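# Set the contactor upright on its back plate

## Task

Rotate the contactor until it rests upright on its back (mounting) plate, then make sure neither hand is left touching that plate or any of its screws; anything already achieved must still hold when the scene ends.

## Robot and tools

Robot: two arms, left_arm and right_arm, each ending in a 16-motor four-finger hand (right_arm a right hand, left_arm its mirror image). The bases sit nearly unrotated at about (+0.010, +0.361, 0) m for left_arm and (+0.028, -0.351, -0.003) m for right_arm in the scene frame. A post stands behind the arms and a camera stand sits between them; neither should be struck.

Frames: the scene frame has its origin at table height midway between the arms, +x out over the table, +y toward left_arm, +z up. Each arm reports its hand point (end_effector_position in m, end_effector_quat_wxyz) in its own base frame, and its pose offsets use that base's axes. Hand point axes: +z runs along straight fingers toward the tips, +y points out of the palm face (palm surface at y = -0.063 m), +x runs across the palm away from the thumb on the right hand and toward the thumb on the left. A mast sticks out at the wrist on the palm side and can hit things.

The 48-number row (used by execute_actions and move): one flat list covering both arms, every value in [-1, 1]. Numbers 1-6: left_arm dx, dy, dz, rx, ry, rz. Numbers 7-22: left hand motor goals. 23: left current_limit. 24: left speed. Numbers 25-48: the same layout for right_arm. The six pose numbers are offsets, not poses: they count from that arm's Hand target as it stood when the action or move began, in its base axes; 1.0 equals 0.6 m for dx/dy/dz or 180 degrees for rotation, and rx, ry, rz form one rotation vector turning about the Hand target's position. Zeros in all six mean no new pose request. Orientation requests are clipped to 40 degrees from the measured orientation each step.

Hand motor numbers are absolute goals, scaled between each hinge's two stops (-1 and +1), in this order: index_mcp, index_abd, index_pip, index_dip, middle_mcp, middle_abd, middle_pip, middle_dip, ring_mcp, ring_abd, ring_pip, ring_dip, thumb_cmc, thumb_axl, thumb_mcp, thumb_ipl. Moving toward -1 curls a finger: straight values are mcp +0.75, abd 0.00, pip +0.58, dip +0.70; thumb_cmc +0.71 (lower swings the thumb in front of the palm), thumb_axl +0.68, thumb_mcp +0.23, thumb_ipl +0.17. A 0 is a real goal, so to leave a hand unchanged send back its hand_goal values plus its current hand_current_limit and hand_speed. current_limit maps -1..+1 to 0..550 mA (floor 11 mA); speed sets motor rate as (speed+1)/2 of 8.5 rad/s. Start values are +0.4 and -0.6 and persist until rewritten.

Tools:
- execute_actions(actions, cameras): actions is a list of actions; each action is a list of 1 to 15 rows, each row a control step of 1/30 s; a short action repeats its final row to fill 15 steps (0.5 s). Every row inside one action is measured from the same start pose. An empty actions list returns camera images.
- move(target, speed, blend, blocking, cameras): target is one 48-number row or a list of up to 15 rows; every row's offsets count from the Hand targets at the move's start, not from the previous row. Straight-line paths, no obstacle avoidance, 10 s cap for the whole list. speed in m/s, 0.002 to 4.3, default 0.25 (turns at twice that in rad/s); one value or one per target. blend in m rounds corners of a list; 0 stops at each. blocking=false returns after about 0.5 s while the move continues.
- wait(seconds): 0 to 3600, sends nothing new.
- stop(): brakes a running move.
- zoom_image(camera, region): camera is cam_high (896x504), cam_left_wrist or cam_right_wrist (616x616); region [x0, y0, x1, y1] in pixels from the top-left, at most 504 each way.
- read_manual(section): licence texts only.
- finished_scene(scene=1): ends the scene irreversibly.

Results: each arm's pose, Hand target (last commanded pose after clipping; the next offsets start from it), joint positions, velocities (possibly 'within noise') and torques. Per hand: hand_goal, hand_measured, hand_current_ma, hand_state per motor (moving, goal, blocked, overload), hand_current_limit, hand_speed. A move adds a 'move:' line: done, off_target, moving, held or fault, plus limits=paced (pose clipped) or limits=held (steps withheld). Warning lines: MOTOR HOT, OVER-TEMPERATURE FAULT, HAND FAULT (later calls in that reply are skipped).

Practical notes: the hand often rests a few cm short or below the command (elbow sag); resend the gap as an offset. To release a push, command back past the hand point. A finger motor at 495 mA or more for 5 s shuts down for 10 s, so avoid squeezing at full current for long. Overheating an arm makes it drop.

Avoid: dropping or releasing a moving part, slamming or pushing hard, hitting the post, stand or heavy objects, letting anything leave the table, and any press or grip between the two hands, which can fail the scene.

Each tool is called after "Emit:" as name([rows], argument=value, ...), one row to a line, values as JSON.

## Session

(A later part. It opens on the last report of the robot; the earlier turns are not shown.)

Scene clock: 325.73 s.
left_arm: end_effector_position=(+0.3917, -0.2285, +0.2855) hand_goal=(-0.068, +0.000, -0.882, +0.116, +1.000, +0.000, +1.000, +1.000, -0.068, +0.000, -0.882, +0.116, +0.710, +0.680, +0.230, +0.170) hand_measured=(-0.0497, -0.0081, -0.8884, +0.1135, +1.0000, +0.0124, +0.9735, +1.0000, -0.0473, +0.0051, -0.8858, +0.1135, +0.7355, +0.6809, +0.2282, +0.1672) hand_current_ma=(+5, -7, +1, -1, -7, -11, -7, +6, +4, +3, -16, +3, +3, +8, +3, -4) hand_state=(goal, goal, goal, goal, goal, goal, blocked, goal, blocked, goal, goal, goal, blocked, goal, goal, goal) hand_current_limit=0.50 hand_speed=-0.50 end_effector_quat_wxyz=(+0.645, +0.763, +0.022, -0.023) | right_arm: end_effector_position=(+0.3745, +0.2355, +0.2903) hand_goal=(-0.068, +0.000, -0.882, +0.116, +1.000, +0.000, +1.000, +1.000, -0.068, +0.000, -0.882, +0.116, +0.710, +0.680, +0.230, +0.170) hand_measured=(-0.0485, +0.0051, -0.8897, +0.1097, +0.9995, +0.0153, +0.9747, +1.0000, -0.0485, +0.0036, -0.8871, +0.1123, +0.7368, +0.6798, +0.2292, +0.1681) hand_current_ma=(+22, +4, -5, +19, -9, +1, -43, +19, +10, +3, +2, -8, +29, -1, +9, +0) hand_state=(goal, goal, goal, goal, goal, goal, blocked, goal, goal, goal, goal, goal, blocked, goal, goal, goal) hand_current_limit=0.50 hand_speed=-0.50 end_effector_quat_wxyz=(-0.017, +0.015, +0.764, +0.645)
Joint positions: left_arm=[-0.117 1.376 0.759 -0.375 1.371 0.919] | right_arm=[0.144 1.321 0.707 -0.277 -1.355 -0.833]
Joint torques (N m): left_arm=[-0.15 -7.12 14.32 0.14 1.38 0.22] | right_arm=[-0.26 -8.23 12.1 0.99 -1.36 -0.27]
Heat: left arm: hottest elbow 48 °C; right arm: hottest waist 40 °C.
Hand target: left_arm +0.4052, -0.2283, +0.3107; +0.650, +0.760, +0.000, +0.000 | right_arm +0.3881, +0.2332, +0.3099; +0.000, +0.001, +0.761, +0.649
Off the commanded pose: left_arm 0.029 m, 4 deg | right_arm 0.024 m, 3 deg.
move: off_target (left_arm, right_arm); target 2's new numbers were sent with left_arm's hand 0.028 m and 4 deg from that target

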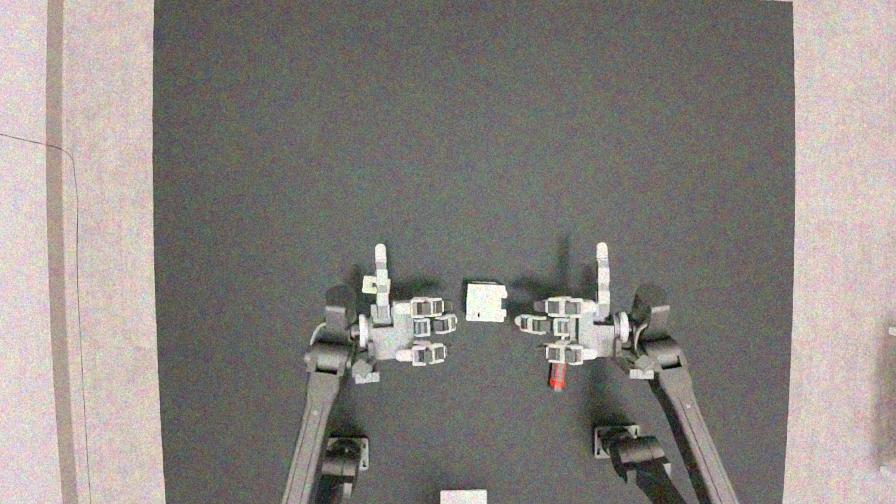

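Emit:
move(target=[0,0,-0.1645,0,0,0, -0.068,0,-0.883,0.116, 1,0,1,1, -0.068,0,-0.883,0.116, 0.71,0.68,0.23,0.17, 0.5,-0.5, 0,0,-0.163,0,0,0, -0.068,0,-0.883,0.116, 1,0,1,1, -0.068,0,-0.883,0.116, 0.71,0.68,0.23,0.17, 0.5,-0.5], speed=0.12, cameras=["cam_high"])

Emit:
zoom_image(camera="cam_high", region=[400, 240, 580, 400])

Scene clock: 328.30 s.
left_arm: end_effector_position=(+0.4037, -0.2306, +0.2073) hand_goal=(-0.068, +0.000, -0.882, +0.116, +1.000, +0.000, +1.000, +1.000, -0.068, +0.000, -0.882, +0.116, +0.710, +0.680, +0.230, +0.170) hand_measured=(-0.0509, -0.0081, -0.8884, +0.1135, +1.0000, +0.0124, +0.9735, +1.0000, -0.0473, +0.0051, -0.8858, +0.1135, +0.7355, +0.6809, +0.2292, +0.1672) hand_current_ma=(+17, -1, +13, +10, -9, -13, -2, -5, +26, -20, -18, -2, +20, +8, -5, -10) hand_state=(goal, goal, goal, goal, goal, goal, blocked, goal, blocked, goal, goal, goal, blocked, goal, goal, goal) hand_current_limit=0.50 hand_speed=-0.50 end_effector_quat_wxyz=(+0.646, +0.764, +0.001, -0.004) | right_arm: end_effector_position=(+0.3847, +0.2377, +0.2102) hand_goal=(-0.068, +0.000, -0.882, +0.116, +1.000, +0.000, +1.000, +1.000, -0.068, +0.000, -0.882, +0.116, +0.710, +0.680, +0.230, +0.170) hand_measured=(-0.0473, +0.0051, -0.8884, +0.1084, +0.9995, +0.0168, +0.9747, +0.9990, -0.0485, +0.0036, -0.8871, +0.1123, +0.7355, +0.6798, +0.2292, +0.1681) hand_current_ma=(+33, +28, -7, +0, +2, +5, -24, +19, +10, -17, -6, -5, +26, +5, -5, -7) hand_state=(goal, goal, goal, goal, goal, goal, blocked, goal, goal, goal, goal, goal, blocked, goal, goal, goal) hand_current_limit=0.50 hand_speed=-0.50 end_effector_quat_wxyz=(-0.005, +0.000, +0.764, +0.645)
Joint positions: left_arm=[-0.117 1.594 0.72 -0.116 1.371 0.973] | right_arm=[0.144 1.547 0.655 -0.006 -1.356 -0.879]
Joint torques (N m): left_arm=[0.97 -8.94 6.8 1.21 1.39 -0.1] | right_arm=[-0.44 -10.23 5.61 2.33 -1.37 -0.01]
Heat: left arm: hottest elbow 47 °C; right arm: hottest waist 40 °C.
Hand target: left_arm +0.4052, -0.2283, +0.2120; +0.649, +0.760, +0.000, +0.000 | right_arm +0.3881, +0.2332, +0.2121; +0.000, +0.001, +0.761, +0.649
Off the commanded pose: left_arm 0.006 m, 1 deg | right_arm 0.006 m, 1 deg.
move: done

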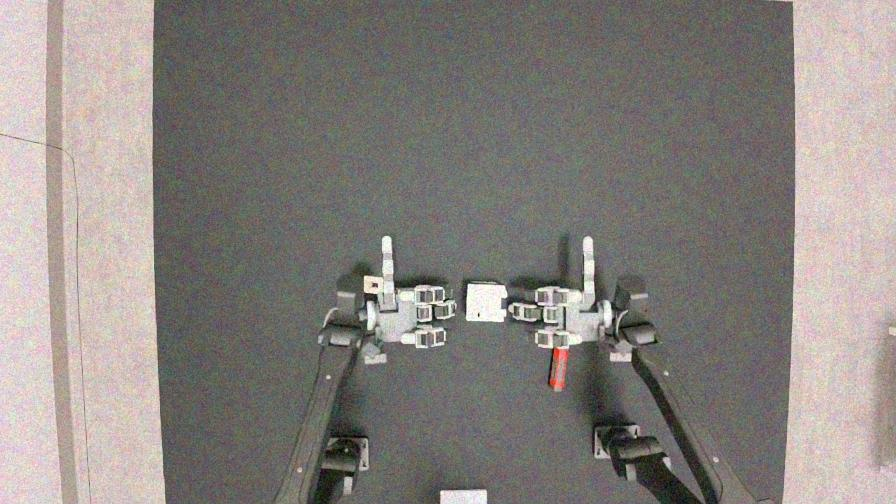

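Scaled by 2.800 from the camera's image (finer frame: 1280x720).

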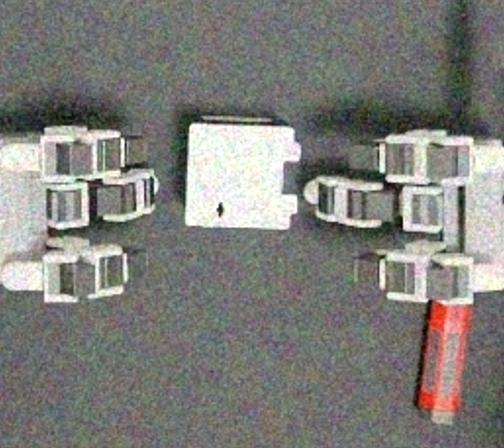

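Emit:
move(target=[-0.0283,-0.02,0,0,0,0, -0.068,0,-0.883,0.116, 1,0,1,1, -0.068,0,-0.883,0.116, 0.71,0.68,0.23,0.17, 0.5,-0.5, -0.0283,0.02,0,0,0,0, -0.068,0,-0.883,0.116, 1,0,1,1, -0.068,0,-0.883,0.116, 0.71,0.68,0.23,0.17, 0.5,-0.5], speed=0.1, cameras=["cam_high"])

Emit:
zoom_image(camera="cam_high", region=[400, 240, 580, 400])

Scene clock: 330.60 s.
left_arm: end_effector_position=(+0.3924, -0.2335, +0.2024) hand_goal=(-0.068, +0.000, -0.882, +0.116, +1.000, +0.000, +1.000, +1.000, -0.068, +0.000, -0.882, +0.116, +0.710, +0.680, +0.230, +0.170) hand_measured=(-0.0497, -0.0081, -0.8871, +0.1123, +0.9995, +0.0124, +0.9735, +1.0000, -0.0473, +0.0051, -0.8871, +0.1135, +0.7355, +0.6809, +0.2292, +0.1672) hand_current_ma=(+7, -5, +11, +3, +1, -5, +21, +9, +0, -1, -1, +7, +1, +4, -12, -7) hand_state=(goal, goal, goal, goal, goal, goal, blocked, goal, blocked, goal, goal, goal, blocked, goal, goal, goal) hand_current_limit=0.50 hand_speed=-0.50 end_effector_quat_wxyz=(+0.648, +0.762, +0.011, -0.007) | right_arm: end_effector_position=(+0.3711, +0.2450, +0.2001) hand_goal=(-0.068, +0.000, -0.882, +0.116, +1.000, +0.000, +1.000, +1.000, -0.068, +0.000, -0.882, +0.116, +0.710, +0.680, +0.230, +0.170) hand_measured=(-0.0485, +0.0051, -0.8897, +0.1097, +0.9995, +0.0153, +0.9735, +0.9990, -0.0485, +0.0036, -0.8871, +0.1110, +0.7355, +0.6798, +0.2292, +0.1691) hand_current_ma=(+44, +6, +2, +1, +1, +2, -45, +2, +14, +0, -18, -12, +35, +2, +14, -3) hand_state=(goal, goal, goal, goal, goal, goal, blocked, goal, goal, goal, goal, goal, blocked, goal, goal, goal) hand_current_limit=0.50 hand_speed=-0.50 end_effector_quat_wxyz=(-0.017, +0.010, +0.762, +0.647)
Joint positions: left_arm=[-0.131 1.577 0.655 0.04 1.361 0.846] | right_arm=[0.172 1.547 0.592 0.147 -1.344 -0.754]
Joint torques (N m): left_arm=[-1.9 -10.05 6.74 1.4 0.71 -0.14] | right_arm=[0.56 -12.45 5.24 2.44 -0.6 -0.03]
Heat: left arm: hottest elbow 47 °C; right arm: hottest waist 40 °C.
Hand target: left_arm +0.3882, -0.2403, +0.2120; +0.649, +0.760, +0.000, +0.001 | right_arm +0.3711, +0.2452, +0.2121; +0.000, +0.001, +0.761, +0.649
Off the commanded pose: left_arm 0.012 m, 2 deg | right_arm 0.012 m, 2 deg.
move: off_target (left_arm, right_arm)

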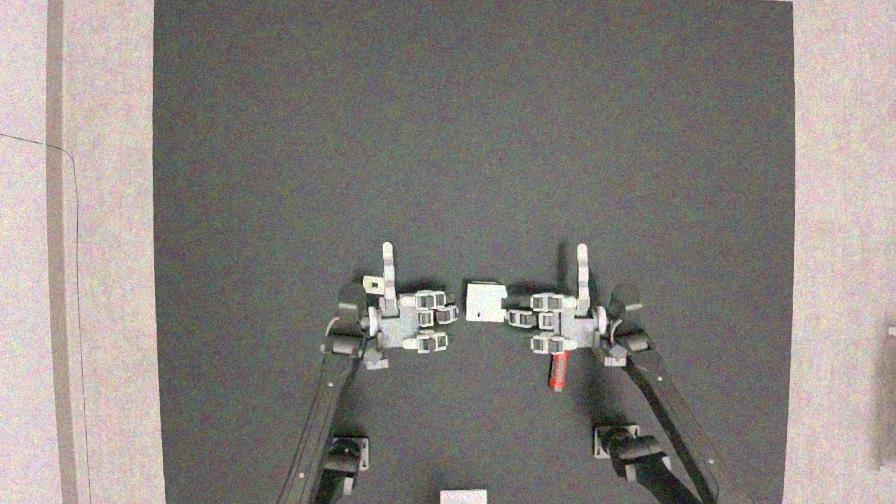

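Scaled by 2.800 from the camera's image (finer frame: 1280x720).

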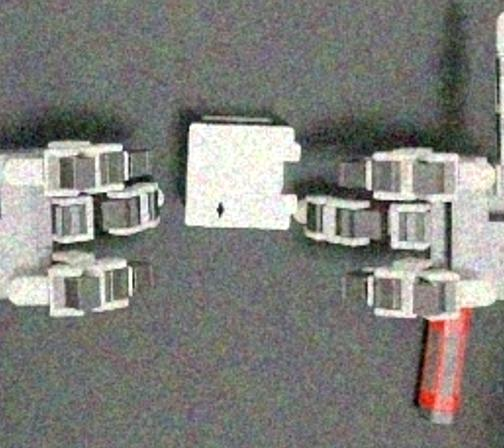

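Emit:
move([
  [-0.005,0,0.022,0,0,0, -0.068,0,-0.883,0.116, 1,0,1,1, -0.068,0,-0.883,0.116, 0.71,0.68,0.23,0.17, 0.5,-0.5, 0,0,0.022,0,0,0, -0.068,0,-0.883,0.116, 1,0,1,1, -0.068,0,-0.883,0.116, 0.71,0.68,0.23,0.17, 0.5,-0.5],
  [-0.015,-0.035,0.022,0,0,0, -0.068,0,-0.883,0.116, 1,0,1,1, -0.068,0,-0.883,0.116, 0.71,0.68,0.23,0.17, 0.5,-0.5, -0.005,0.03,0.022,0,0,0, -0.068,0,-0.883,0.116, 1,0,1,1, -0.068,0,-0.883,0.116, 0.71,0.68,0.23,0.17, 0.5,-0.5],
], speed=0.06, cameras=["cam_high"])

Emit:
zoom_image(camera="cam_high", region=[400, 240, 580, 400])

Scene clock: 334.90 s.
left_arm: end_effector_position=(+0.3839, -0.2530, +0.2140) hand_goal=(-0.068, +0.000, -0.882, +0.116, +1.000, +0.000, +1.000, +1.000, -0.068, +0.000, -0.882, +0.116, +0.710, +0.680, +0.230, +0.170) hand_measured=(-0.0497, -0.0081, -0.8871, +0.1123, +1.0000, +0.0080, +0.9786, +1.0000, -0.0473, +0.0051, -0.8858, +0.1135, +0.7355, +0.6809, +0.2292, +0.1672) hand_current_ma=(+21, -3, +19, +4, +7, +6, -6, +3, +8, -13, -22, +17, +7, -9, -9, -4) hand_state=(goal, goal, goal, goal, goal, goal, blocked, goal, blocked, goal, goal, goal, blocked, goal, goal, goal) hand_current_limit=0.50 hand_speed=-0.50 end_effector_quat_wxyz=(+0.645, +0.764, +0.016, -0.006) | right_arm: end_effector_position=(+0.3718, +0.2575, +0.2165) hand_goal=(-0.068, +0.000, -0.882, +0.116, +1.000, +0.000, +1.000, +1.000, -0.068, +0.000, -0.882, +0.116, +0.710, +0.680, +0.230, +0.170) hand_measured=(-0.0485, +0.0051, -0.8884, +0.1097, +1.0000, +0.0109, +0.9773, +0.9990, -0.0473, +0.0036, -0.8871, +0.1123, +0.7355, +0.6798, +0.2282, +0.1681) hand_current_ma=(+30, +20, +0, +2, +4, +5, -30, +16, +10, +1, +2, +0, +13, +15, +11, +0) hand_state=(goal, goal, goal, goal, goal, goal, blocked, goal, goal, goal, goal, goal, blocked, goal, goal, goal) hand_current_limit=0.50 hand_speed=-0.50 end_effector_quat_wxyz=(-0.007, +0.014, +0.763, +0.646)
Joint positions: left_arm=[-0.187 1.531 0.614 0.208 1.312 0.664] | right_arm=[0.208 1.505 0.58 0.261 -1.3 -0.617]
Joint torques (N m): left_arm=[-2.2 -9.23 7.38 1.89 0.78 -0.1] | right_arm=[0.91 -11.05 5.74 2.67 -0.61 0]
Heat: left arm: hottest elbow 47 °C; right arm: hottest waist 40 °C.
Hand target: left_arm +0.3792, -0.2613, +0.2252; +0.649, +0.760, +0.000, +0.001 | right_arm +0.3681, +0.2632, +0.2253; +0.000, +0.001, +0.761, +0.649
Off the commanded pose: left_arm 0.015 m, 2 deg | right_arm 0.011 m, 2 deg.
move: off_target (left_arm, right_arm)

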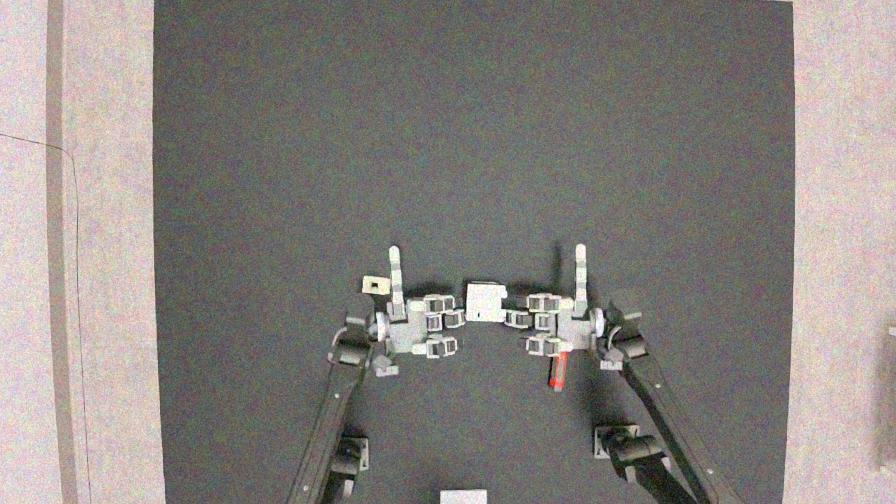

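Scaled by 2.800 from the camera's image (finer frame: 1280x720).

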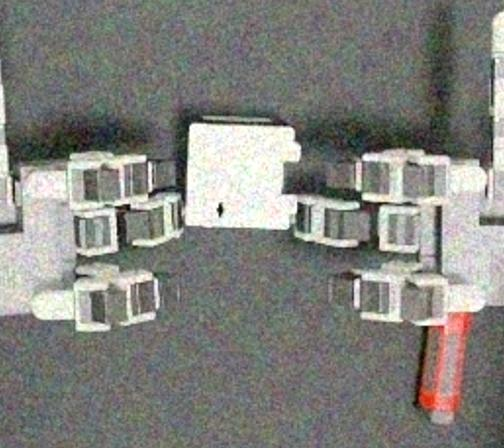

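Emit:
move(target=[-0.035,-0.1,0,0,0,0, -0.068,0,-0.883,0.116, 1,0,1,1, -0.068,0,-0.883,0.116, 0.71,0.68,0.23,0.17, 0.5,-0.5, -0.028,0.105,0,0,0,0, -0.068,0,-0.883,0.116, 1,0,1,1, -0.068,0,-0.883,0.116, 0.71,0.68,0.23,0.17, 0.5,-0.5], speed=0.06, cameras=["cam_high"])

Emit:
zoom_image(camera="cam_high", region=[400, 240, 580, 400])

Scene clock: 337.53 s.
left_arm: end_effector_position=(+0.3598, -0.3008, +0.2017) hand_goal=(-0.068, +0.000, -0.882, +0.116, +1.000, +0.000, +1.000, +1.000, -0.068, +0.000, -0.882, +0.116, +0.710, +0.680, +0.230, +0.170) hand_measured=(-0.0533, -0.0066, -0.8884, +0.1135, +1.0000, +0.0314, +0.9863, +1.0000, -0.0509, +0.0051, -0.8858, +0.1135, +0.7330, +0.6809, +0.2262, +0.1672) hand_current_ma=(+1, +2, +2, +12, -7, +6, -7, +10, +1, -12, -6, +18, -7, +5, +4, +5) hand_state=(goal, goal, goal, goal, goal, blocked, goal, goal, goal, goal, goal, goal, blocked, goal, goal, goal) hand_current_limit=0.50 hand_speed=-0.50 end_effector_quat_wxyz=(+0.635, +0.772, +0.033, -0.002) | right_arm: end_effector_position=(+0.3478, +0.3111, +0.2040) hand_goal=(-0.068, +0.000, -0.882, +0.116, +1.000, +0.000, +1.000, +1.000, -0.068, +0.000, -0.882, +0.116, +0.710, +0.680, +0.230, +0.170) hand_measured=(-0.0497, +0.0051, -0.8897, +0.1097, +1.0000, -0.0081, +0.9850, +1.0000, -0.0497, +0.0036, -0.8871, +0.1123, +0.7343, +0.6798, +0.2262, +0.1681) hand_current_ma=(+26, +17, +4, +17, -6, -8, -16, -1, -2, -9, -24, -13, +21, +16, -4, +5) hand_state=(goal, goal, goal, goal, goal, goal, goal, goal, goal, goal, goal, goal, blocked, goal, goal, goal) hand_current_limit=0.50 hand_speed=-0.50 end_effector_quat_wxyz=(-0.017, +0.032, +0.770, +0.637)
Joint positions: left_arm=[-0.339 1.537 0.528 0.52 1.148 0.405] | right_arm=[0.379 1.524 0.511 0.551 -1.136 -0.355]
Joint torques (N m): left_arm=[-4.78 -7.65 10.39 2.58 1.11 -0.28] | right_arm=[2.08 -9.64 9.02 3.48 -0.46 -0.07]
Heat: left arm: hottest elbow 46 °C; right arm: hottest waist 40 °C.
Hand target: left_arm +0.3582, -0.3213, +0.2252; +0.649, +0.760, +0.000, +0.001 | right_arm +0.3513, +0.3262, +0.2253; +0.000, +0.001, +0.761, +0.649
Off the commanded pose: left_arm 0.031 m, 4 deg | right_arm 0.026 m, 4 deg.
move: off_target (left_arm, right_arm)

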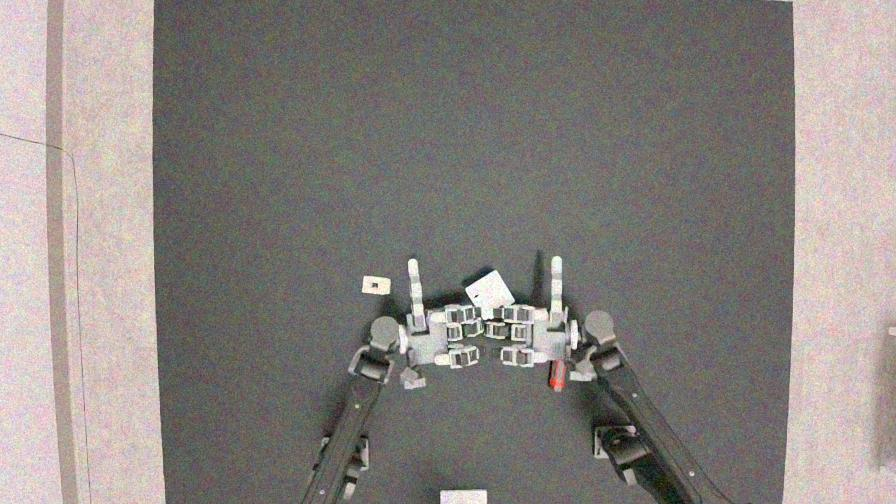

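Scaled by 2.800 from the camera's image (finer frame: 1280x720).

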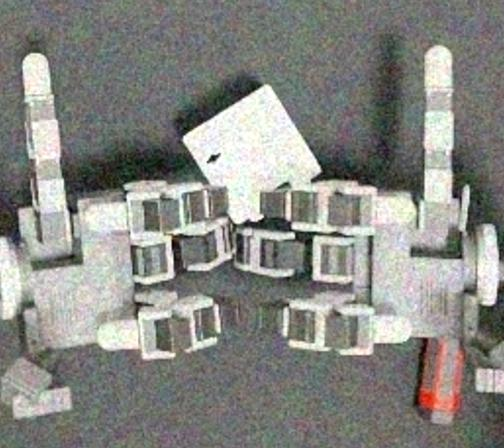

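Emit:
move([
  [0.02,0.17,0,0,0,0, -0.068,0,-0.883,0.116, 1,0,1,1, -0.068,0,-0.883,0.116, 0.71,0.68,0.23,0.17, 0.5,-0.5, 0.02,-0.17,0,0,0,0, -0.068,0,-0.883,0.116, 1,0,1,1, -0.068,0,-0.883,0.116, 0.71,0.68,0.23,0.17, 0.5,-0.5],
  [0.06,0.17,0.14,0,0,0, -0.068,0,-0.883,0.116, 1,0,1,1, -0.068,0,-0.883,0.116, 0.71,0.68,0.23,0.17, 0.5,-0.5, 0.06,-0.17,0.14,0,0,0, -0.068,0,-0.883,0.116, 1,0,1,1, -0.068,0,-0.883,0.116, 0.71,0.68,0.23,0.17, 0.5,-0.5],
  [0.06,0.17,0.14,0,0,0, 1,0,1,1, 1,0,1,1, -0.068,0,-0.883,0.116, 0.71,0.68,0.23,0.17, 0.5,-0.5, 0.06,-0.17,0.14,0,0,0, 1,0,1,1, 1,0,1,1, -0.068,0,-0.883,0.116, 0.71,0.68,0.23,0.17, 0.5,-0.5],
], speed=[0.08,0.12,0.1], blend=[0.02,0,0], cameras=["cam_high"])

Emit:
zoom_image(camera="cam_high", region=[400, 240, 580, 400])

Scene clock: 344.30 s.
left_arm: end_effector_position=(+0.3805, -0.2207, +0.2846) hand_goal=(+1.000, +0.000, +1.000, +1.000, +1.000, +0.000, +1.000, +1.000, -0.068, +0.000, -0.882, +0.116, +0.710, +0.680, +0.230, +0.170) hand_measured=(+0.9995, -0.0066, +0.9760, +1.0000, +0.9995, +0.0168, +0.9747, +0.9990, -0.0509, +0.0051, -0.8858, +0.1123, +0.7330, +0.6809, +0.2262, +0.1672) hand_current_ma=(+2, -5, +1, -1, +3, -5, -7, -10, -1, +5, +1, +1, -3, +1, +3, +1) hand_state=(goal, goal, blocked, goal, goal, goal, blocked, goal, goal, goal, goal, goal, blocked, goal, goal, goal) hand_current_limit=0.50 hand_speed=-0.50 end_effector_quat_wxyz=(+0.646, +0.763, +0.021, -0.024) | right_arm: end_effector_position=(+0.3762, +0.2276, +0.2856) hand_goal=(+1.000, +0.000, +1.000, +1.000, +1.000, +0.000, +1.000, +1.000, -0.068, +0.000, -0.882, +0.116, +0.710, +0.680, +0.230, +0.170) hand_measured=(+0.9995, +0.0051, +0.9747, +1.0000, +1.0000, -0.0154, +0.9760, +0.9990, -0.0497, +0.0051, -0.8858, +0.1123, +0.7330, +0.6788, +0.2262, +0.1691) hand_current_ma=(+21, +2, -16, +17, +17, -18, -35, +19, +0, +5, -11, -6, +32, +11, +0, +0) hand_state=(goal, goal, blocked, goal, goal, goal, blocked, goal, goal, goal, goal, goal, blocked, goal, goal, goal) hand_current_limit=0.50 hand_speed=-0.50 end_effector_quat_wxyz=(-0.023, +0.018, +0.764, +0.645)
Joint positions: left_arm=[-0.098 1.358 0.749 -0.475 1.383 1.013] | right_arm=[0.121 1.34 0.726 -0.386 -1.371 -0.932]
Joint torques (N m): left_arm=[0.26 -7.3 14.15 -0.16 1.42 0.26] | right_arm=[-0.62 -9.58 11.79 0.9 -1.43 -0.26]
Heat: left arm: hottest elbow 47 °C; right arm: hottest waist 40 °C.
Hand target: left_arm +0.3942, -0.2193, +0.3092; +0.649, +0.760, +0.000, +0.001 | right_arm +0.3873, +0.2242, +0.3093; +0.000, +0.001, +0.761, +0.649
Off the commanded pose: left_arm 0.028 m, 4 deg | right_arm 0.026 m, 3 deg.
move: off_target (left_arm, right_arm); target 3's new numbers were sent with left_arm's hand 0.028 m and 4 deg from that target

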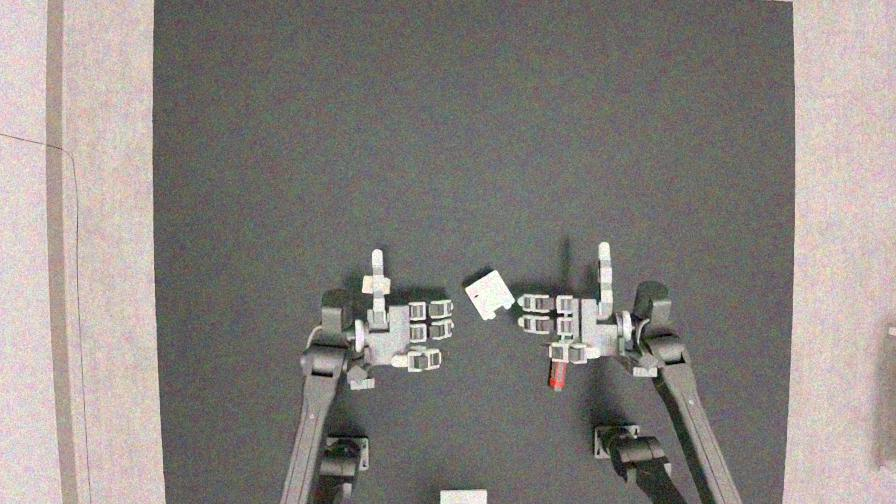

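Scaled by 2.800 from the camera's image (finer frame: 1280x720).

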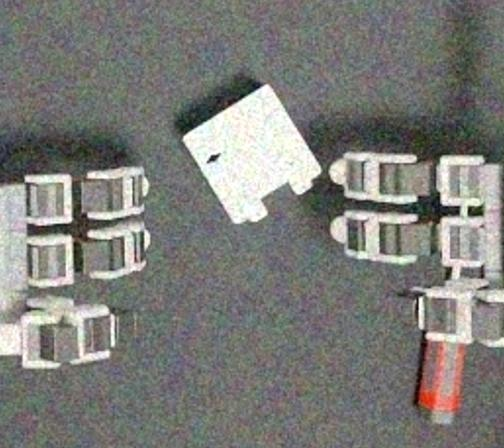

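Emit:
move(target=[0.023,0,-0.162,0,0,0, 1,0,1,1, 1,0,1,1, -0.068,0,-0.883,0.116, 0.71,0.68,0.23,0.17, 0.5,-0.5, 0,0,0.02,0,0,0, 1,0,1,1, 1,0,1,1, -0.068,0,-0.883,0.116, 0.71,0.68,0.23,0.17, 0.5,-0.5], speed=0.12, cameras=["cam_high"])

Emit:
zoom_image(camera="cam_high", region=[400, 240, 580, 400])

Scene clock: 347.63 s.
left_arm: end_effector_position=(+0.4072, -0.2221, +0.2076) hand_goal=(+1.000, +0.000, +1.000, +1.000, +1.000, +0.000, +1.000, +1.000, -0.068, +0.000, -0.882, +0.116, +0.710, +0.680, +0.230, +0.170) hand_measured=(+1.0000, -0.0066, +0.9747, +1.0000, +1.0000, +0.0183, +0.9747, +1.0000, -0.0509, +0.0051, -0.8871, +0.1135, +0.7330, +0.6809, +0.2262, +0.1672) hand_current_ma=(+6, +7, -7, -8, -6, +3, -12, -2, +15, +2, -4, +20, +6, +0, -3, +0) hand_state=(goal, goal, blocked, goal, goal, goal, blocked, goal, goal, goal, goal, goal, blocked, goal, goal, goal) hand_current_limit=0.50 hand_speed=-0.50 end_effector_quat_wxyz=(+0.646, +0.763, +0.001, -0.006) | right_arm: end_effector_position=(+0.3792, +0.2280, +0.2895) hand_goal=(+1.000, +0.000, +1.000, +1.000, +1.000, +0.000, +1.000, +1.000, -0.068, +0.000, -0.882, +0.116, +0.710, +0.680, +0.230, +0.170) hand_measured=(+1.0000, +0.0065, +0.9747, +1.0000, +1.0000, -0.0154, +0.9747, +0.9990, -0.0509, +0.0036, -0.8871, +0.1123, +0.7343, +0.6798, +0.2262, +0.1681) hand_current_ma=(+7, +7, -21, +8, -9, -20, -36, +11, +3, +4, -16, -15, +37, +7, +6, -4) hand_state=(goal, goal, blocked, goal, goal, goal, blocked, goal, goal, goal, goal, goal, blocked, goal, goal, goal) hand_current_limit=0.50 hand_speed=-0.50 end_effector_quat_wxyz=(-0.030, +0.024, +0.764, +0.644)
Joint positions: left_arm=[-0.094 1.603 0.749 -0.241 1.383 1.078] | right_arm=[0.121 1.338 0.742 -0.427 -1.371 -0.935]
Joint torques (N m): left_arm=[-0.38 -9.11 6.91 1.28 1.4 -0.06] | right_arm=[-0.38 -11.34 11.86 0.87 -1.43 -0.26]
Heat: left arm: hottest elbow 46 °C; right arm: hottest waist 40 °C.
Hand target: left_arm +0.4080, -0.2193, +0.2119; +0.649, +0.760, +0.000, +0.000 | right_arm +0.3873, +0.2242, +0.3213; +0.000, +0.001, +0.761, +0.649
Off the commanded pose: left_arm 0.005 m, 1 deg | right_arm 0.033 m, 4 deg.
move: off_target (right_arm)

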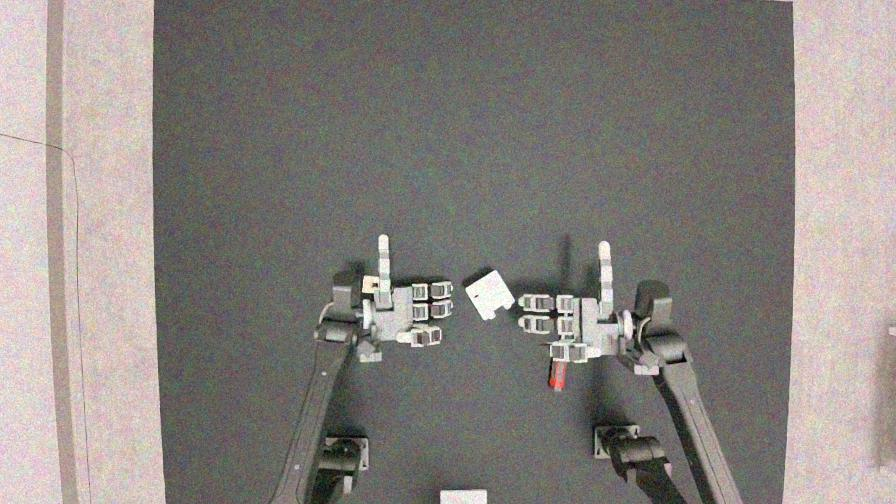

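Scaled by 2.800 from the camera's image (finer frame: 1280x720).

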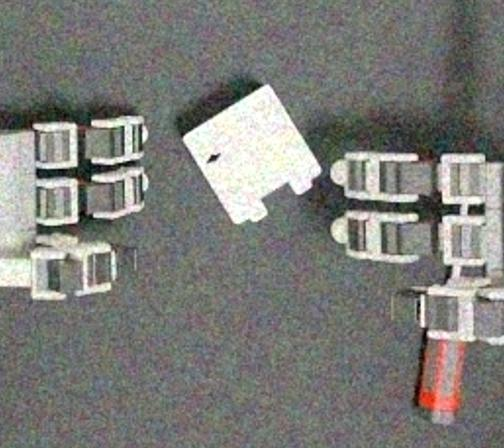

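Emit:
move([
  [-0.015,-0.04,0.01,0,0,0, 1,0,1,1, 1,0,1,1, -0.068,0,-0.883,0.116, 0.71,0.68,0.23,0.17, 0.5,-0.5, 0,0,0,0,0,0, 1,0,1,1, 1,0,1,1, -0.068,0,-0.883,0.116, 0.71,0.68,0.23,0.17, 0.5,-0.5],
  [-0.02,-0.115,0.01,0,0,0, 1,0,1,1, 1,0,1,1, -0.068,0,-0.883,0.116, 0.71,0.68,0.23,0.17, 0.5,-0.5, 0,0,0,0,0,0, 1,0,1,1, 1,0,1,1, -0.068,0,-0.883,0.116, 0.71,0.68,0.23,0.17, 0.5,-0.5],
], speed=[0.1,0.04], cameras=["cam_high"])

Emit:
zoom_image(camera="cam_high", region=[400, 240, 580, 400])

Scene clock: 351.23 s.
left_arm: end_effector_position=(+0.4065, -0.2716, +0.2091) hand_goal=(+1.000, +0.000, +1.000, +1.000, +1.000, +0.000, +1.000, +1.000, -0.068, +0.000, -0.882, +0.116, +0.710, +0.680, +0.230, +0.170) hand_measured=(+1.0000, +0.0036, +0.9812, +1.0000, +0.9995, +0.0183, +0.9747, +1.0000, -0.0509, +0.0051, -0.8858, +0.1135, +0.7330, +0.6809, +0.2262, +0.1672) hand_current_ma=(+20, -8, +0, +7, -20, +8, -9, +7, -2, -9, -20, -1, -1, +1, -9, +3) hand_state=(goal, goal, goal, goal, goal, goal, blocked, goal, goal, goal, goal, goal, blocked, goal, goal, goal) hand_current_limit=0.50 hand_speed=-0.50 end_effector_quat_wxyz=(+0.643, +0.766, +0.024, +0.005) | right_arm: end_effector_position=(+0.3792, +0.2280, +0.2895) hand_goal=(+1.000, +0.000, +1.000, +1.000, +1.000, +0.000, +1.000, +1.000, -0.068, +0.000, -0.882, +0.116, +0.710, +0.680, +0.230, +0.170) hand_measured=(+0.9995, +0.0051, +0.9747, +1.0000, +0.9995, -0.0154, +0.9747, +1.0000, -0.0497, +0.0036, -0.8871, +0.1123, +0.7330, +0.6798, +0.2252, +0.1691) hand_current_ma=(+12, +20, -14, +15, +4, -15, -34, +1, +14, -4, -11, -10, +23, -6, -4, +8) hand_state=(goal, goal, blocked, goal, goal, goal, blocked, goal, goal, goal, goal, goal, blocked, goal, goal, goal) hand_current_limit=0.50 hand_speed=-0.50 end_effector_quat_wxyz=(-0.030, +0.024, +0.764, +0.644)
Joint positions: left_arm=[-0.227 1.597 0.651 0.357 1.253 0.543] | right_arm=[0.121 1.338 0.742 -0.427 -1.371 -0.935]
Joint torques (N m): left_arm=[-3.72 -9.52 7.42 2.19 1.07 -0.18] | right_arm=[-0.56 -11.34 11.9 0.87 -1.43 -0.26]
Heat: left arm: hottest elbow 46 °C; right arm: hottest waist 39 °C.
Hand target: left_arm +0.3960, -0.2883, +0.2180; +0.649, +0.760, +0.000, +0.001 | right_arm +0.3873, +0.2242, +0.3213; +0.000, +0.001, +0.761, +0.649
Off the commanded pose: left_arm 0.022 m, 3 deg | right_arm 0.033 m, 4 deg.
move: off_target (left_arm)

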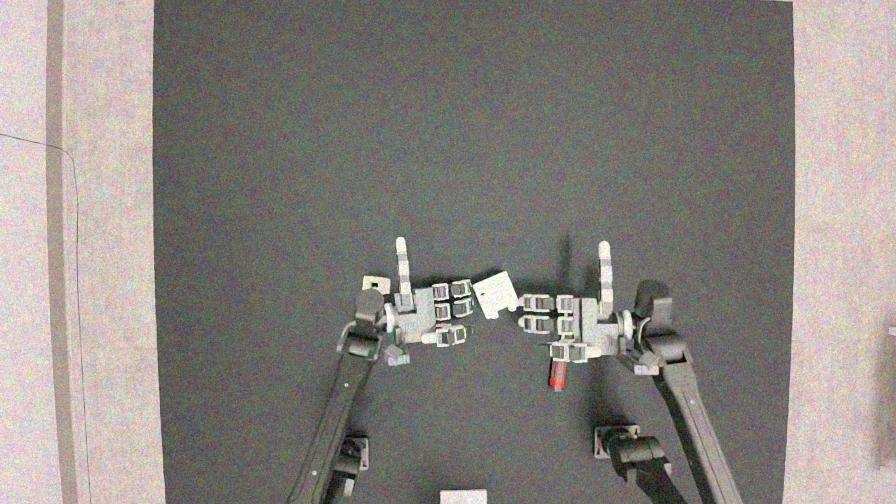

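Scaled by 2.800 from the camera's image (finer frame: 1280x720).

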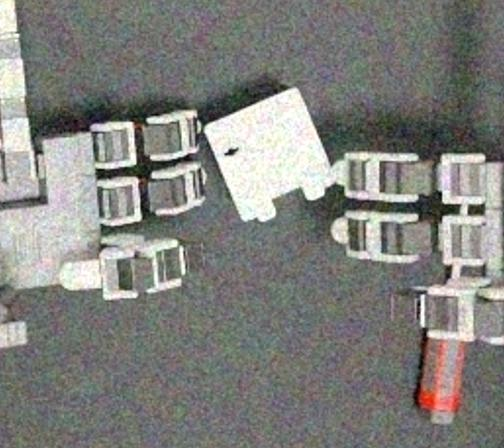

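Emit:
move(target=[-0.01,-0.07,0,0,0,0, 1,0,1,1, 1,0,1,1, -0.068,0,-0.883,0.116, 0.71,0.68,0.23,0.17, 0.5,-0.5, 0,-0.05,0,0,0,0, 1,0,1,1, 1,0,1,1, -0.068,0,-0.883,0.116, 0.71,0.68,0.23,0.17, 0.5,-0.5], speed=[0.04], cameras=["cam_high"])

Emit:
zoom_image(camera="cam_high", region=[400, 240, 580, 400])

Scene clock: 354.70 s.
left_arm: end_effector_position=(+0.4026, -0.3124, +0.2079) hand_goal=(+1.000, +0.000, +1.000, +1.000, +1.000, +0.000, +1.000, +1.000, -0.068, +0.000, -0.882, +0.116, +0.710, +0.680, +0.230, +0.170) hand_measured=(+1.0000, +0.0285, +0.9824, +1.0000, +0.9995, +0.0168, +0.9760, +0.9990, -0.0521, +0.0051, -0.8858, +0.1135, +0.7330, +0.6809, +0.2262, +0.1672) hand_current_ma=(+11, -2, +1, +8, +3, +1, -2, +4, -3, -9, -16, -14, +4, -14, +8, -11) hand_state=(goal, blocked, goal, goal, goal, goal, blocked, goal, goal, goal, goal, goal, blocked, goal, goal, goal) hand_current_limit=0.50 hand_speed=-0.50 end_effector_quat_wxyz=(+0.641, +0.767, +0.024, +0.009) | right_arm: end_effector_position=(+0.3744, +0.1990, +0.3036) hand_goal=(+1.000, +0.000, +1.000, +1.000, +1.000, +0.000, +1.000, +1.000, -0.068, +0.000, -0.882, +0.116, +0.710, +0.680, +0.230, +0.170) hand_measured=(+0.9995, +0.0051, +0.9747, +1.0000, +0.9995, -0.0154, +0.9747, +0.9990, -0.0497, +0.0036, -0.8871, +0.1110, +0.7343, +0.6798, +0.2262, +0.1681) hand_current_ma=(+20, +3, -28, +6, -7, -7, -22, +19, +16, -15, -6, -15, +25, +7, +11, +0) hand_state=(goal, goal, blocked, goal, goal, goal, blocked, goal, goal, goal, goal, goal, blocked, goal, goal, goal) hand_current_limit=0.50 hand_speed=-0.50 end_effector_quat_wxyz=(-0.016, +0.014, +0.762, +0.647)
Joint positions: left_arm=[-0.332 1.628 0.651 0.523 1.155 0.403] | right_arm=[0.041 1.349 0.818 -0.83 -1.404 -1.315]
Joint torques (N m): left_arm=[-4.78 -9.7 7.56 2.28 1.04 -0.18] | right_arm=[-0.44 -8.53 11.78 0.5 -1.61 -0.26]
Heat: left arm: hottest elbow 46 °C; right arm: hottest waist 39 °C.
Hand target: left_arm +0.3900, -0.3303, +0.2180; +0.649, +0.760, +0.000, +0.000 | right_arm +0.3873, +0.1942, +0.3213; +0.000, +0.001, +0.761, +0.649
Off the commanded pose: left_arm 0.024 m, 3 deg | right_arm 0.022 m, 2 deg.
move: off_target (left_arm, right_arm)

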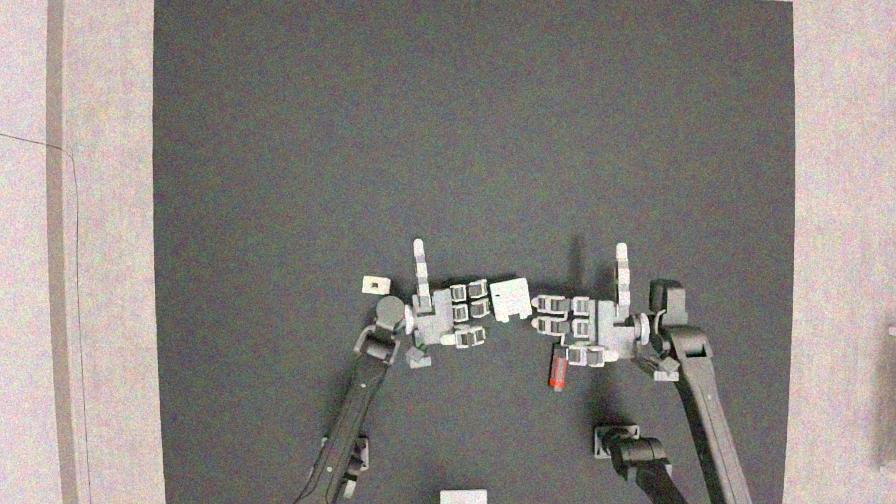

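Scaled by 2.800 from the camera's image (finer frame: 1280x720).

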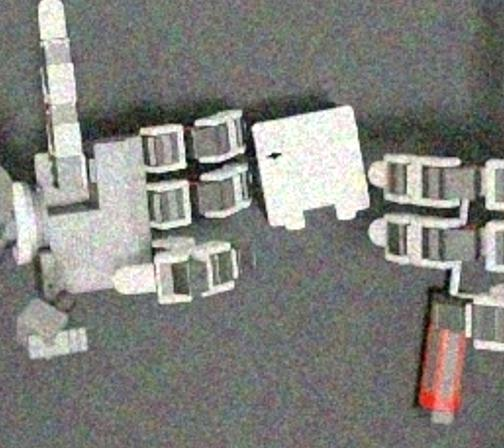

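Emit:
move(target=[0,0.03,0,0,0,0, 1,0,1,1, 1,0,1,1, -0.068,0,-0.883,0.116, 0.71,0.68,0.23,0.17, 0.5,-0.5, 0.03,-0.05,0,0,0,0, 1,0,1,1, 1,0,1,1, -0.068,0,-0.883,0.116, 0.71,0.68,0.23,0.17, 0.5,-0.5], speed=[0.06], cameras=[])

Scene clock: 358.00 s.
left_arm: end_effector_position=(+0.3975, -0.3103, +0.2085) hand_goal=(+1.000, +0.000, +1.000, +1.000, +1.000, +0.000, +1.000, +1.000, -0.068, +0.000, -0.882, +0.116, +0.710, +0.680, +0.230, +0.170) hand_measured=(+1.0000, +0.0344, +0.9799, +1.0000, +0.9995, +0.0168, +0.9747, +0.9990, -0.0509, +0.0051, -0.8858, +0.1135, +0.7330, +0.6809, +0.2262, +0.1672) hand_current_ma=(+10, -1, +22, +2, +8, -11, -3, +22, -24, +2, -12, -3, +16, -5, +9, +3) hand_state=(goal, blocked, blocked, goal, goal, goal, blocked, goal, goal, goal, goal, goal, blocked, goal, goal, goal) hand_current_limit=0.50 hand_speed=-0.50 end_effector_quat_wxyz=(+0.645, +0.764, +0.016, +0.001) | right_arm: end_effector_position=(+0.3935, +0.1691, +0.3084) hand_goal=(+1.000, +0.000, +1.000, +1.000, +1.000, +0.000, +1.000, +1.000, -0.068, +0.000, -0.882, +0.116, +0.710, +0.680, +0.230, +0.170) hand_measured=(+0.9995, +0.0065, +0.9747, +1.0000, +0.9995, -0.0154, +0.9747, +0.9990, -0.0497, +0.0036, -0.8871, +0.1123, +0.7343, +0.6798, +0.2262, +0.1691) hand_current_ma=(+16, +12, -23, +16, +3, -5, -38, -11, +12, -5, -8, +1, +11, +5, +5, +1) hand_state=(goal, goal, blocked, goal, goal, goal, blocked, goal, goal, goal, goal, goal, blocked, goal, goal, goal) hand_current_limit=0.50 hand_speed=-0.50 end_effector_quat_wxyz=(-0.014, +0.015, +0.758, +0.652)
Joint positions: left_arm=[-0.327 1.628 0.646 0.523 1.184 0.411] | right_arm=[-0.04 1.484 0.96 -1.314 -1.414 -1.799]
Joint torques (N m): left_arm=[-0.67 -10.81 6.8 0.88 1.43 0.18] | right_arm=[-0.85 -10.11 11.02 -0.17 -0.96 -0.26]
Heat: left arm: hottest elbow 45 °C; right arm: hottest waist 39 °C.
Hand target: left_arm +0.3900, -0.3123, +0.2180; +0.649, +0.760, +0.000, +0.000 | right_arm +0.4053, +0.1642, +0.3213; +0.000, +0.001, +0.761, +0.649
Off the commanded pose: left_arm 0.012 m, 2 deg | right_arm 0.018 m, 2 deg.
move: off_target (left_arm, right_arm)

Emit:
move(target=[0,0,0,0,0,0, 1,0,1,1, 1,0,1,1, -0.068,0,-0.883,0.116, 0.71,0.68,0.23,0.17, 0.5,-0.5, -0.018,0,-0.175,0,0,0, 1,0,1,1, 1,0,1,1, -0.068,0,-0.883,0.116, 0.71,0.68,0.23,0.17, 0.5,-0.5], speed=[0.1], cameras=["cam_high"])

Emit:
zoom_image(camera="cam_high", region=[420, 240, 600, 400])

Scene clock: 360.20 s.
left_arm: end_effector_position=(+0.3975, -0.3103, +0.2085) hand_goal=(+1.000, +0.000, +1.000, +1.000, +1.000, +0.000, +1.000, +1.000, -0.068, +0.000, -0.882, +0.116, +0.710, +0.680, +0.230, +0.170) hand_measured=(+1.0000, +0.0329, +0.9786, +1.0000, +1.0000, +0.0183, +0.9760, +0.9990, -0.0509, +0.0051, -0.8858, +0.1135, +0.7330, +0.6809, +0.2262, +0.1672) hand_current_ma=(-5, +4, -1, +0, +7, -14, -17, +13, +8, -19, -14, +18, +5, +16, +1, +0) hand_state=(goal, blocked, blocked, goal, goal, goal, blocked, goal, goal, goal, goal, goal, blocked, goal, goal, goal) hand_current_limit=0.50 hand_speed=-0.50 end_effector_quat_wxyz=(+0.645, +0.764, +0.016, +0.001) | right_arm: end_effector_position=(+0.3929, +0.1687, +0.2180) hand_goal=(+1.000, +0.000, +1.000, +1.000, +1.000, +0.000, +1.000, +1.000, -0.068, +0.000, -0.882, +0.116, +0.710, +0.680, +0.230, +0.170) hand_measured=(+1.0000, +0.0065, +0.9747, +1.0000, +1.0000, -0.0154, +0.9747, +1.0000, -0.0497, +0.0036, -0.8858, +0.1110, +0.7343, +0.6788, +0.2252, +0.1681) hand_current_ma=(+24, +23, -31, +1, +4, -8, -25, +18, +10, +1, -3, -12, +32, +9, +7, +14) hand_state=(goal, goal, blocked, goal, goal, goal, blocked, goal, goal, goal, goal, goal, blocked, goal, goal, goal) hand_current_limit=0.50 hand_speed=-0.50 end_effector_quat_wxyz=(-0.011, +0.005, +0.758, +0.652)
Joint positions: left_arm=[-0.327 1.628 0.646 0.523 1.184 0.411] | right_arm=[-0.042 1.665 0.877 -1.114 -1.411 -1.881]
Joint torques (N m): left_arm=[-1.67 -9.88 6.83 0.83 1.43 0.17] | right_arm=[-0.56 -11.58 5.14 0.84 -0.92 -0.23]
Heat: left arm: hottest elbow 45 °C; right arm: hottest waist 39 °C.
Hand target: left_arm +0.3900, -0.3123, +0.2180; +0.649, +0.760, +0.000, +0.000 | right_arm +0.3945, +0.1642, +0.2163; +0.000, +0.001, +0.761, +0.649
Off the commanded pose: left_arm 0.012 m, 2 deg | right_arm 0.005 m, 1 deg.
move: done

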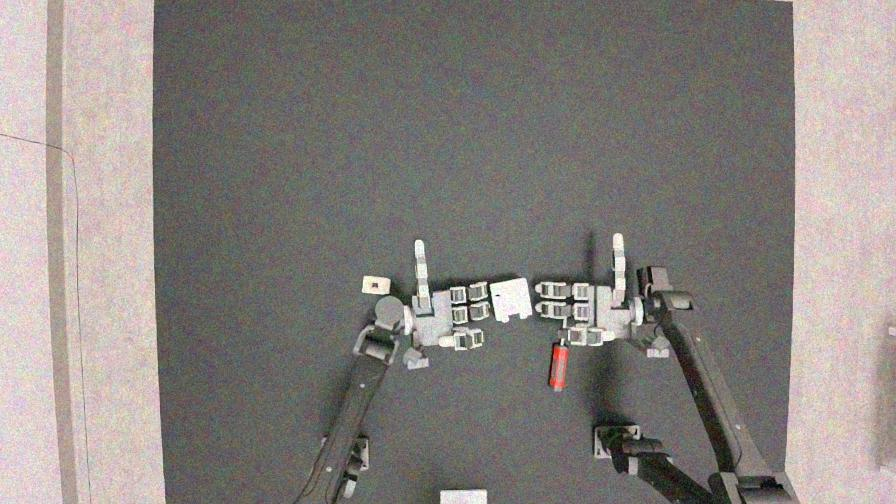

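Scaled by 2.800 from the camera's image (finer frame: 1280x720).

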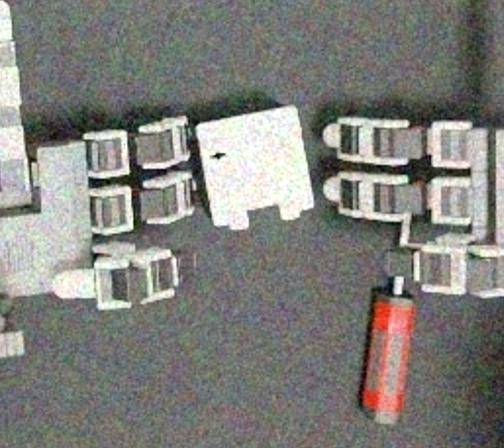

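Emit:
move([
  [0.01,0.125,0,0,0,0, 1,0,1,1, 1,0,1,1, -0.068,0,-0.883,0.116, 0.71,0.68,0.23,0.17, 0.5,-0.5, -0.005,0.01,0,0,0,0, 1,0,1,1, 1,0,1,1, -0.068,0,-0.883,0.116, 0.71,0.68,0.23,0.17, 0.5,-0.5],
  [0.01,0.125,0,0,0,0, 1,0,1,1, 1,0,1,1, -0.068,0,-0.883,0.116, 0.71,0.68,0.23,0.17, 0.5,-0.5, -0.01,0.09,0,0,0,0, 1,0,1,1, 1,0,1,1, -0.068,0,-0.883,0.116, 0.71,0.68,0.23,0.17, 0.5,-0.5],
], speed=[0.1,0.05], cameras=["cam_high"])

Emit:
zoom_image(camera="cam_high", region=[420, 240, 600, 400])

Scene clock: 365.30 s.
left_arm: end_effector_position=(+0.3851, -0.2386, +0.1941) hand_goal=(+1.000, +0.000, +1.000, +1.000, +1.000, +0.000, +1.000, +1.000, -0.068, +0.000, -0.882, +0.116, +0.710, +0.680, +0.230, +0.170) hand_measured=(+0.9995, +0.0183, +0.9747, +1.0000, +1.0000, +0.0183, +0.9760, +0.9990, -0.0521, +0.0051, -0.8858, +0.1135, +0.7330, +0.6809, +0.2262, +0.1672) hand_current_ma=(+0, -1, -4, -8, +11, +9, -1, +12, -1, -11, -17, +19, +0, -1, -14, -11) hand_state=(goal, goal, blocked, goal, goal, goal, blocked, goal, goal, goal, goal, goal, blocked, goal, goal, goal) hand_current_limit=0.50 hand_speed=-0.50 end_effector_quat_wxyz=(+0.644, +0.764, +0.023, -0.026) | right_arm: end_effector_position=(+0.3931, +0.2080, +0.2054) hand_goal=(+1.000, +0.000, +1.000, +1.000, +1.000, +0.000, +1.000, +1.000, -0.068, +0.000, -0.882, +0.116, +0.710, +0.680, +0.230, +0.170) hand_measured=(+1.0000, +0.0051, +0.9747, +1.0000, +0.9995, -0.0257, +0.9812, +1.0000, -0.0509, +0.0036, -0.8858, +0.1123, +0.7343, +0.6798, +0.2262, +0.1681) hand_current_ma=(-1, +14, -18, +19, +4, -11, -15, +5, +23, +0, -11, -11, +18, +1, -14, +2) hand_state=(goal, goal, blocked, goal, goal, blocked, goal, goal, goal, goal, goal, goal, blocked, goal, goal, goal) hand_current_limit=0.50 hand_speed=-0.50 end_effector_quat_wxyz=(-0.016, +0.022, +0.760, +0.649)
Joint positions: left_arm=[-0.146 1.577 0.634 0.043 1.354 0.82] | right_arm=[0.066 1.568 0.699 -0.282 -1.397 -1.092]
Joint torques (N m): left_arm=[-0.15 -10.46 10.55 0.06 1.32 0.23] | right_arm=[1.67 -12.81 5.86 2.29 -0.79 -0.1]
Heat: left arm: hottest elbow 45 °C; right arm: hottest waist 39 °C.
Hand target: left_arm +0.3960, -0.2373, +0.2180; +0.649, +0.760, +0.000, +0.001 | right_arm +0.3885, +0.2182, +0.2163; +0.000, +0.001, +0.761, +0.649
Off the commanded pose: left_arm 0.026 m, 4 deg | right_arm 0.016 m, 3 deg.
move: off_target (left_arm, right_arm)

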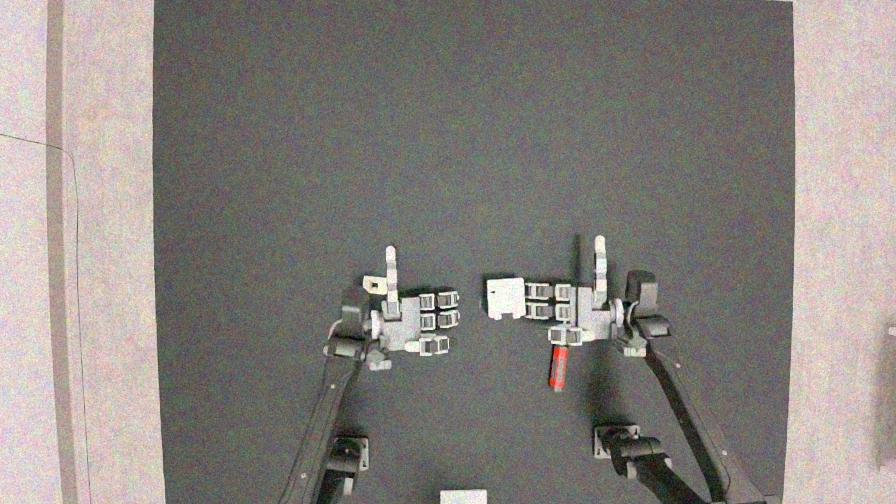

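Scaled by 2.800 from the camera's image (finer frame: 1280x720).

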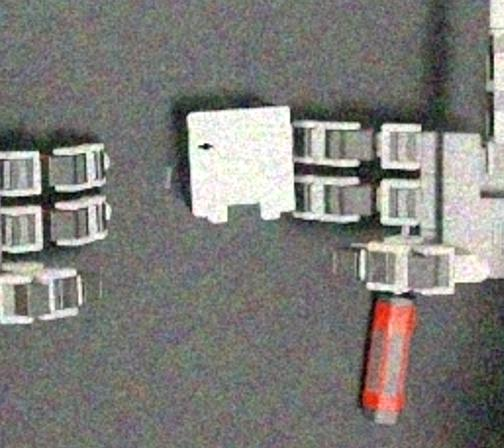

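Emit:
move(target=[0,0.03,0,0,0,0, 1,0,1,1, 1,0,1,1, -0.068,0,-0.883,0.116, 0.71,0.68,0.23,0.17, 0.5,-0.5, -0.01,0.09,0.015,0,0,0, 1,0,1,1, 1,0,1,1, -0.068,0,-0.883,0.116, 0.71,0.68,0.23,0.17, 0.5,-0.5], speed=[0.06], cameras=["cam_high"])

Emit:
zoom_image(camera="cam_high", region=[400, 240, 580, 400])

Scene clock: 368.43 s.
left_arm: end_effector_position=(+0.3802, -0.2256, +0.1952) hand_goal=(+1.000, +0.000, +1.000, +1.000, +1.000, +0.000, +1.000, +1.000, -0.068, +0.000, -0.882, +0.116, +0.710, +0.680, +0.230, +0.170) hand_measured=(+0.9995, +0.0168, +0.9747, +1.0000, +1.0000, +0.0168, +0.9747, +1.0000, -0.0509, +0.0051, -0.8858, +0.1135, +0.7330, +0.6809, +0.2262, +0.1672) hand_current_ma=(+0, -19, +8, +6, +2, -13, +10, +7, -13, +4, -23, +5, +13, +3, -2, -13) hand_state=(goal, goal, blocked, goal, goal, goal, blocked, goal, goal, goal, goal, goal, blocked, goal, goal, goal) hand_current_limit=0.50 hand_speed=-0.50 end_effector_quat_wxyz=(+0.646, +0.763, +0.017, -0.029) | right_arm: end_effector_position=(+0.3897, +0.2607, +0.2107) hand_goal=(+1.000, +0.000, +1.000, +1.000, +1.000, +0.000, +1.000, +1.000, -0.068, +0.000, -0.882, +0.116, +0.710, +0.680, +0.230, +0.170) hand_measured=(+1.0000, +0.0080, +0.9812, +1.0000, +0.9995, -0.0213, +0.9760, +1.0000, -0.0509, +0.0036, -0.8871, +0.1123, +0.7343, +0.6798, +0.2262, +0.1691) hand_current_ma=(+21, +5, -23, +3, +5, -23, -28, +11, +20, -10, -20, -21, +24, -3, -1, +0) hand_state=(goal, goal, goal, goal, goal, blocked, blocked, goal, goal, goal, goal, goal, blocked, goal, goal, goal) hand_current_limit=0.50 hand_speed=-0.50 end_effector_quat_wxyz=(-0.007, +0.028, +0.766, +0.642)
Joint positions: left_arm=[-0.111 1.571 0.66 -0.177 1.384 1.013] | right_arm=[0.21 1.545 0.612 0.279 -1.277 -0.586]
Joint torques (N m): left_arm=[-0.09 -10.05 11.07 -0.08 1.41 0.2] | right_arm=[1.96 -11.87 6.26 3.08 -1.14 0.01]
Heat: left arm: hottest elbow 45 °C; right arm: hottest waist 39 °C.
Hand target: left_arm +0.3960, -0.2193, +0.2180; +0.650, +0.760, +0.000, +0.000 | right_arm +0.3825, +0.2722, +0.2253; +0.000, +0.001, +0.761, +0.649
Off the commanded pose: left_arm 0.028 m, 4 deg | right_arm 0.020 m, 3 deg.
move: off_target (left_arm, right_arm)

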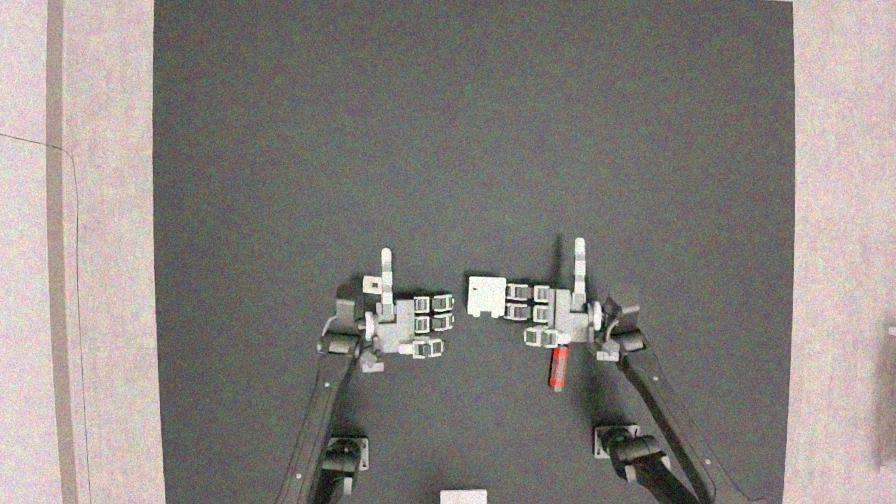

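Scaled by 2.800 from the camera's image (finer frame: 1280x720).

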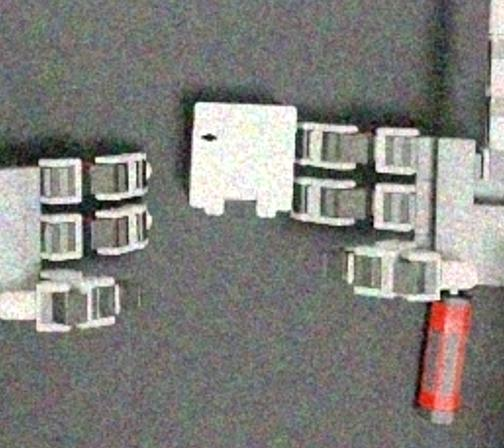

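Emit:
move([
  [0,0,0.05,0,0,0, 1,0,1,1, 1,0,1,1, -0.068,0,-0.883,0.116, 0.71,0.68,0.23,0.17, 0.5,-0.5, 0,-0.05,0,0,0,0, 1,0,1,1, 1,0,1,1, -0.068,0,-0.883,0.116, 0.71,0.68,0.23,0.17, 0.5,-0.5],
  [0.03,0,0.14,0,0,0, 1,0,1,1, 1,0,1,1, -0.068,0,-0.883,0.116, 0.71,0.68,0.23,0.17, 0.5,-0.5, 0.03,-0.06,0.13,0,0,0, 1,0,1,1, 1,0,1,1, -0.068,0,-0.883,0.116, 0.71,0.68,0.23,0.17, 0.5,-0.5],
  [0.03,0,0.14,0,0,0, -0.068,0,-0.883,0.116, 1,0,1,1, -0.068,0,-0.883,0.116, 0.71,0.68,0.23,0.17, 0.5,-0.5, 0.03,-0.06,0.13,0,0,0, -0.068,0,-0.883,0.116, 1,0,1,1, -0.068,0,-0.883,0.116, 0.71,0.68,0.23,0.17, 0.5,-0.5],
], speed=[0.08,0.12,0.1], cameras=[])

Scene clock: 373.80 s.
left_arm: end_effector_position=(+0.4016, -0.2211, +0.2730) hand_goal=(-0.068, +0.000, -0.882, +0.116, +1.000, +0.000, +1.000, +1.000, -0.068, +0.000, -0.882, +0.116, +0.710, +0.680, +0.230, +0.170) hand_measured=(-0.0497, +0.0124, -0.8871, +0.1123, +1.0000, +0.0168, +0.9760, +0.9990, -0.0509, +0.0051, -0.8858, +0.1135, +0.7330, +0.6809, +0.2262, +0.1672) hand_current_ma=(+15, +7, +9, +2, -7, +1, -7, -3, -12, -18, -16, -7, +10, +4, +7, -5) hand_state=(goal, goal, goal, goal, goal, goal, blocked, goal, goal, goal, goal, goal, blocked, goal, goal, goal) hand_current_limit=0.50 hand_speed=-0.50 end_effector_quat_wxyz=(+0.645, +0.763, +0.024, -0.028) | right_arm: end_effector_position=(+0.3902, +0.2396, +0.2771) hand_goal=(-0.068, +0.000, -0.882, +0.116, +1.000, +0.000, +1.000, +1.000, -0.068, +0.000, -0.882, +0.116, +0.710, +0.680, +0.230, +0.170) hand_measured=(-0.0485, +0.0065, -0.8897, +0.1097, +1.0000, -0.0169, +0.9760, +1.0000, -0.0485, +0.0036, -0.8858, +0.1123, +0.7343, +0.6798, +0.2262, +0.1681) hand_current_ma=(+26, +9, -3, +10, +0, -4, -39, +15, +7, -5, -17, -8, +17, +8, +11, +3) hand_state=(goal, goal, goal, goal, goal, goal, blocked, goal, goal, goal, goal, goal, blocked, goal, goal, goal) hand_current_limit=0.50 hand_speed=-0.50 end_effector_quat_wxyz=(-0.025, +0.020, +0.764, +0.644)
Joint positions: left_arm=[-0.094 1.435 0.795 -0.48 1.384 1.037] | right_arm=[0.149 1.387 0.732 -0.245 -1.353 -0.824]
Joint torques (N m): left_arm=[-0.15 -8.47 14.08 0.05 1.45 0.29] | right_arm=[-0.5 -10.87 11.56 1.01 -1.35 -0.27]
Heat: left arm: hottest elbow 46 °C; right arm: hottest waist 39 °C.
Hand target: left_arm +0.4140, -0.2193, +0.3020; +0.649, +0.760, +0.000, +0.001 | right_arm +0.4005, +0.2362, +0.3033; +0.000, +0.002, +0.761, +0.649
Off the commanded pose: left_arm 0.032 m, 4 deg | right_arm 0.028 m, 4 deg.
move: off_target (left_arm, right_arm); target 3's new numbers were sent with left_arm's hand 0.031 m and 4 deg from that target


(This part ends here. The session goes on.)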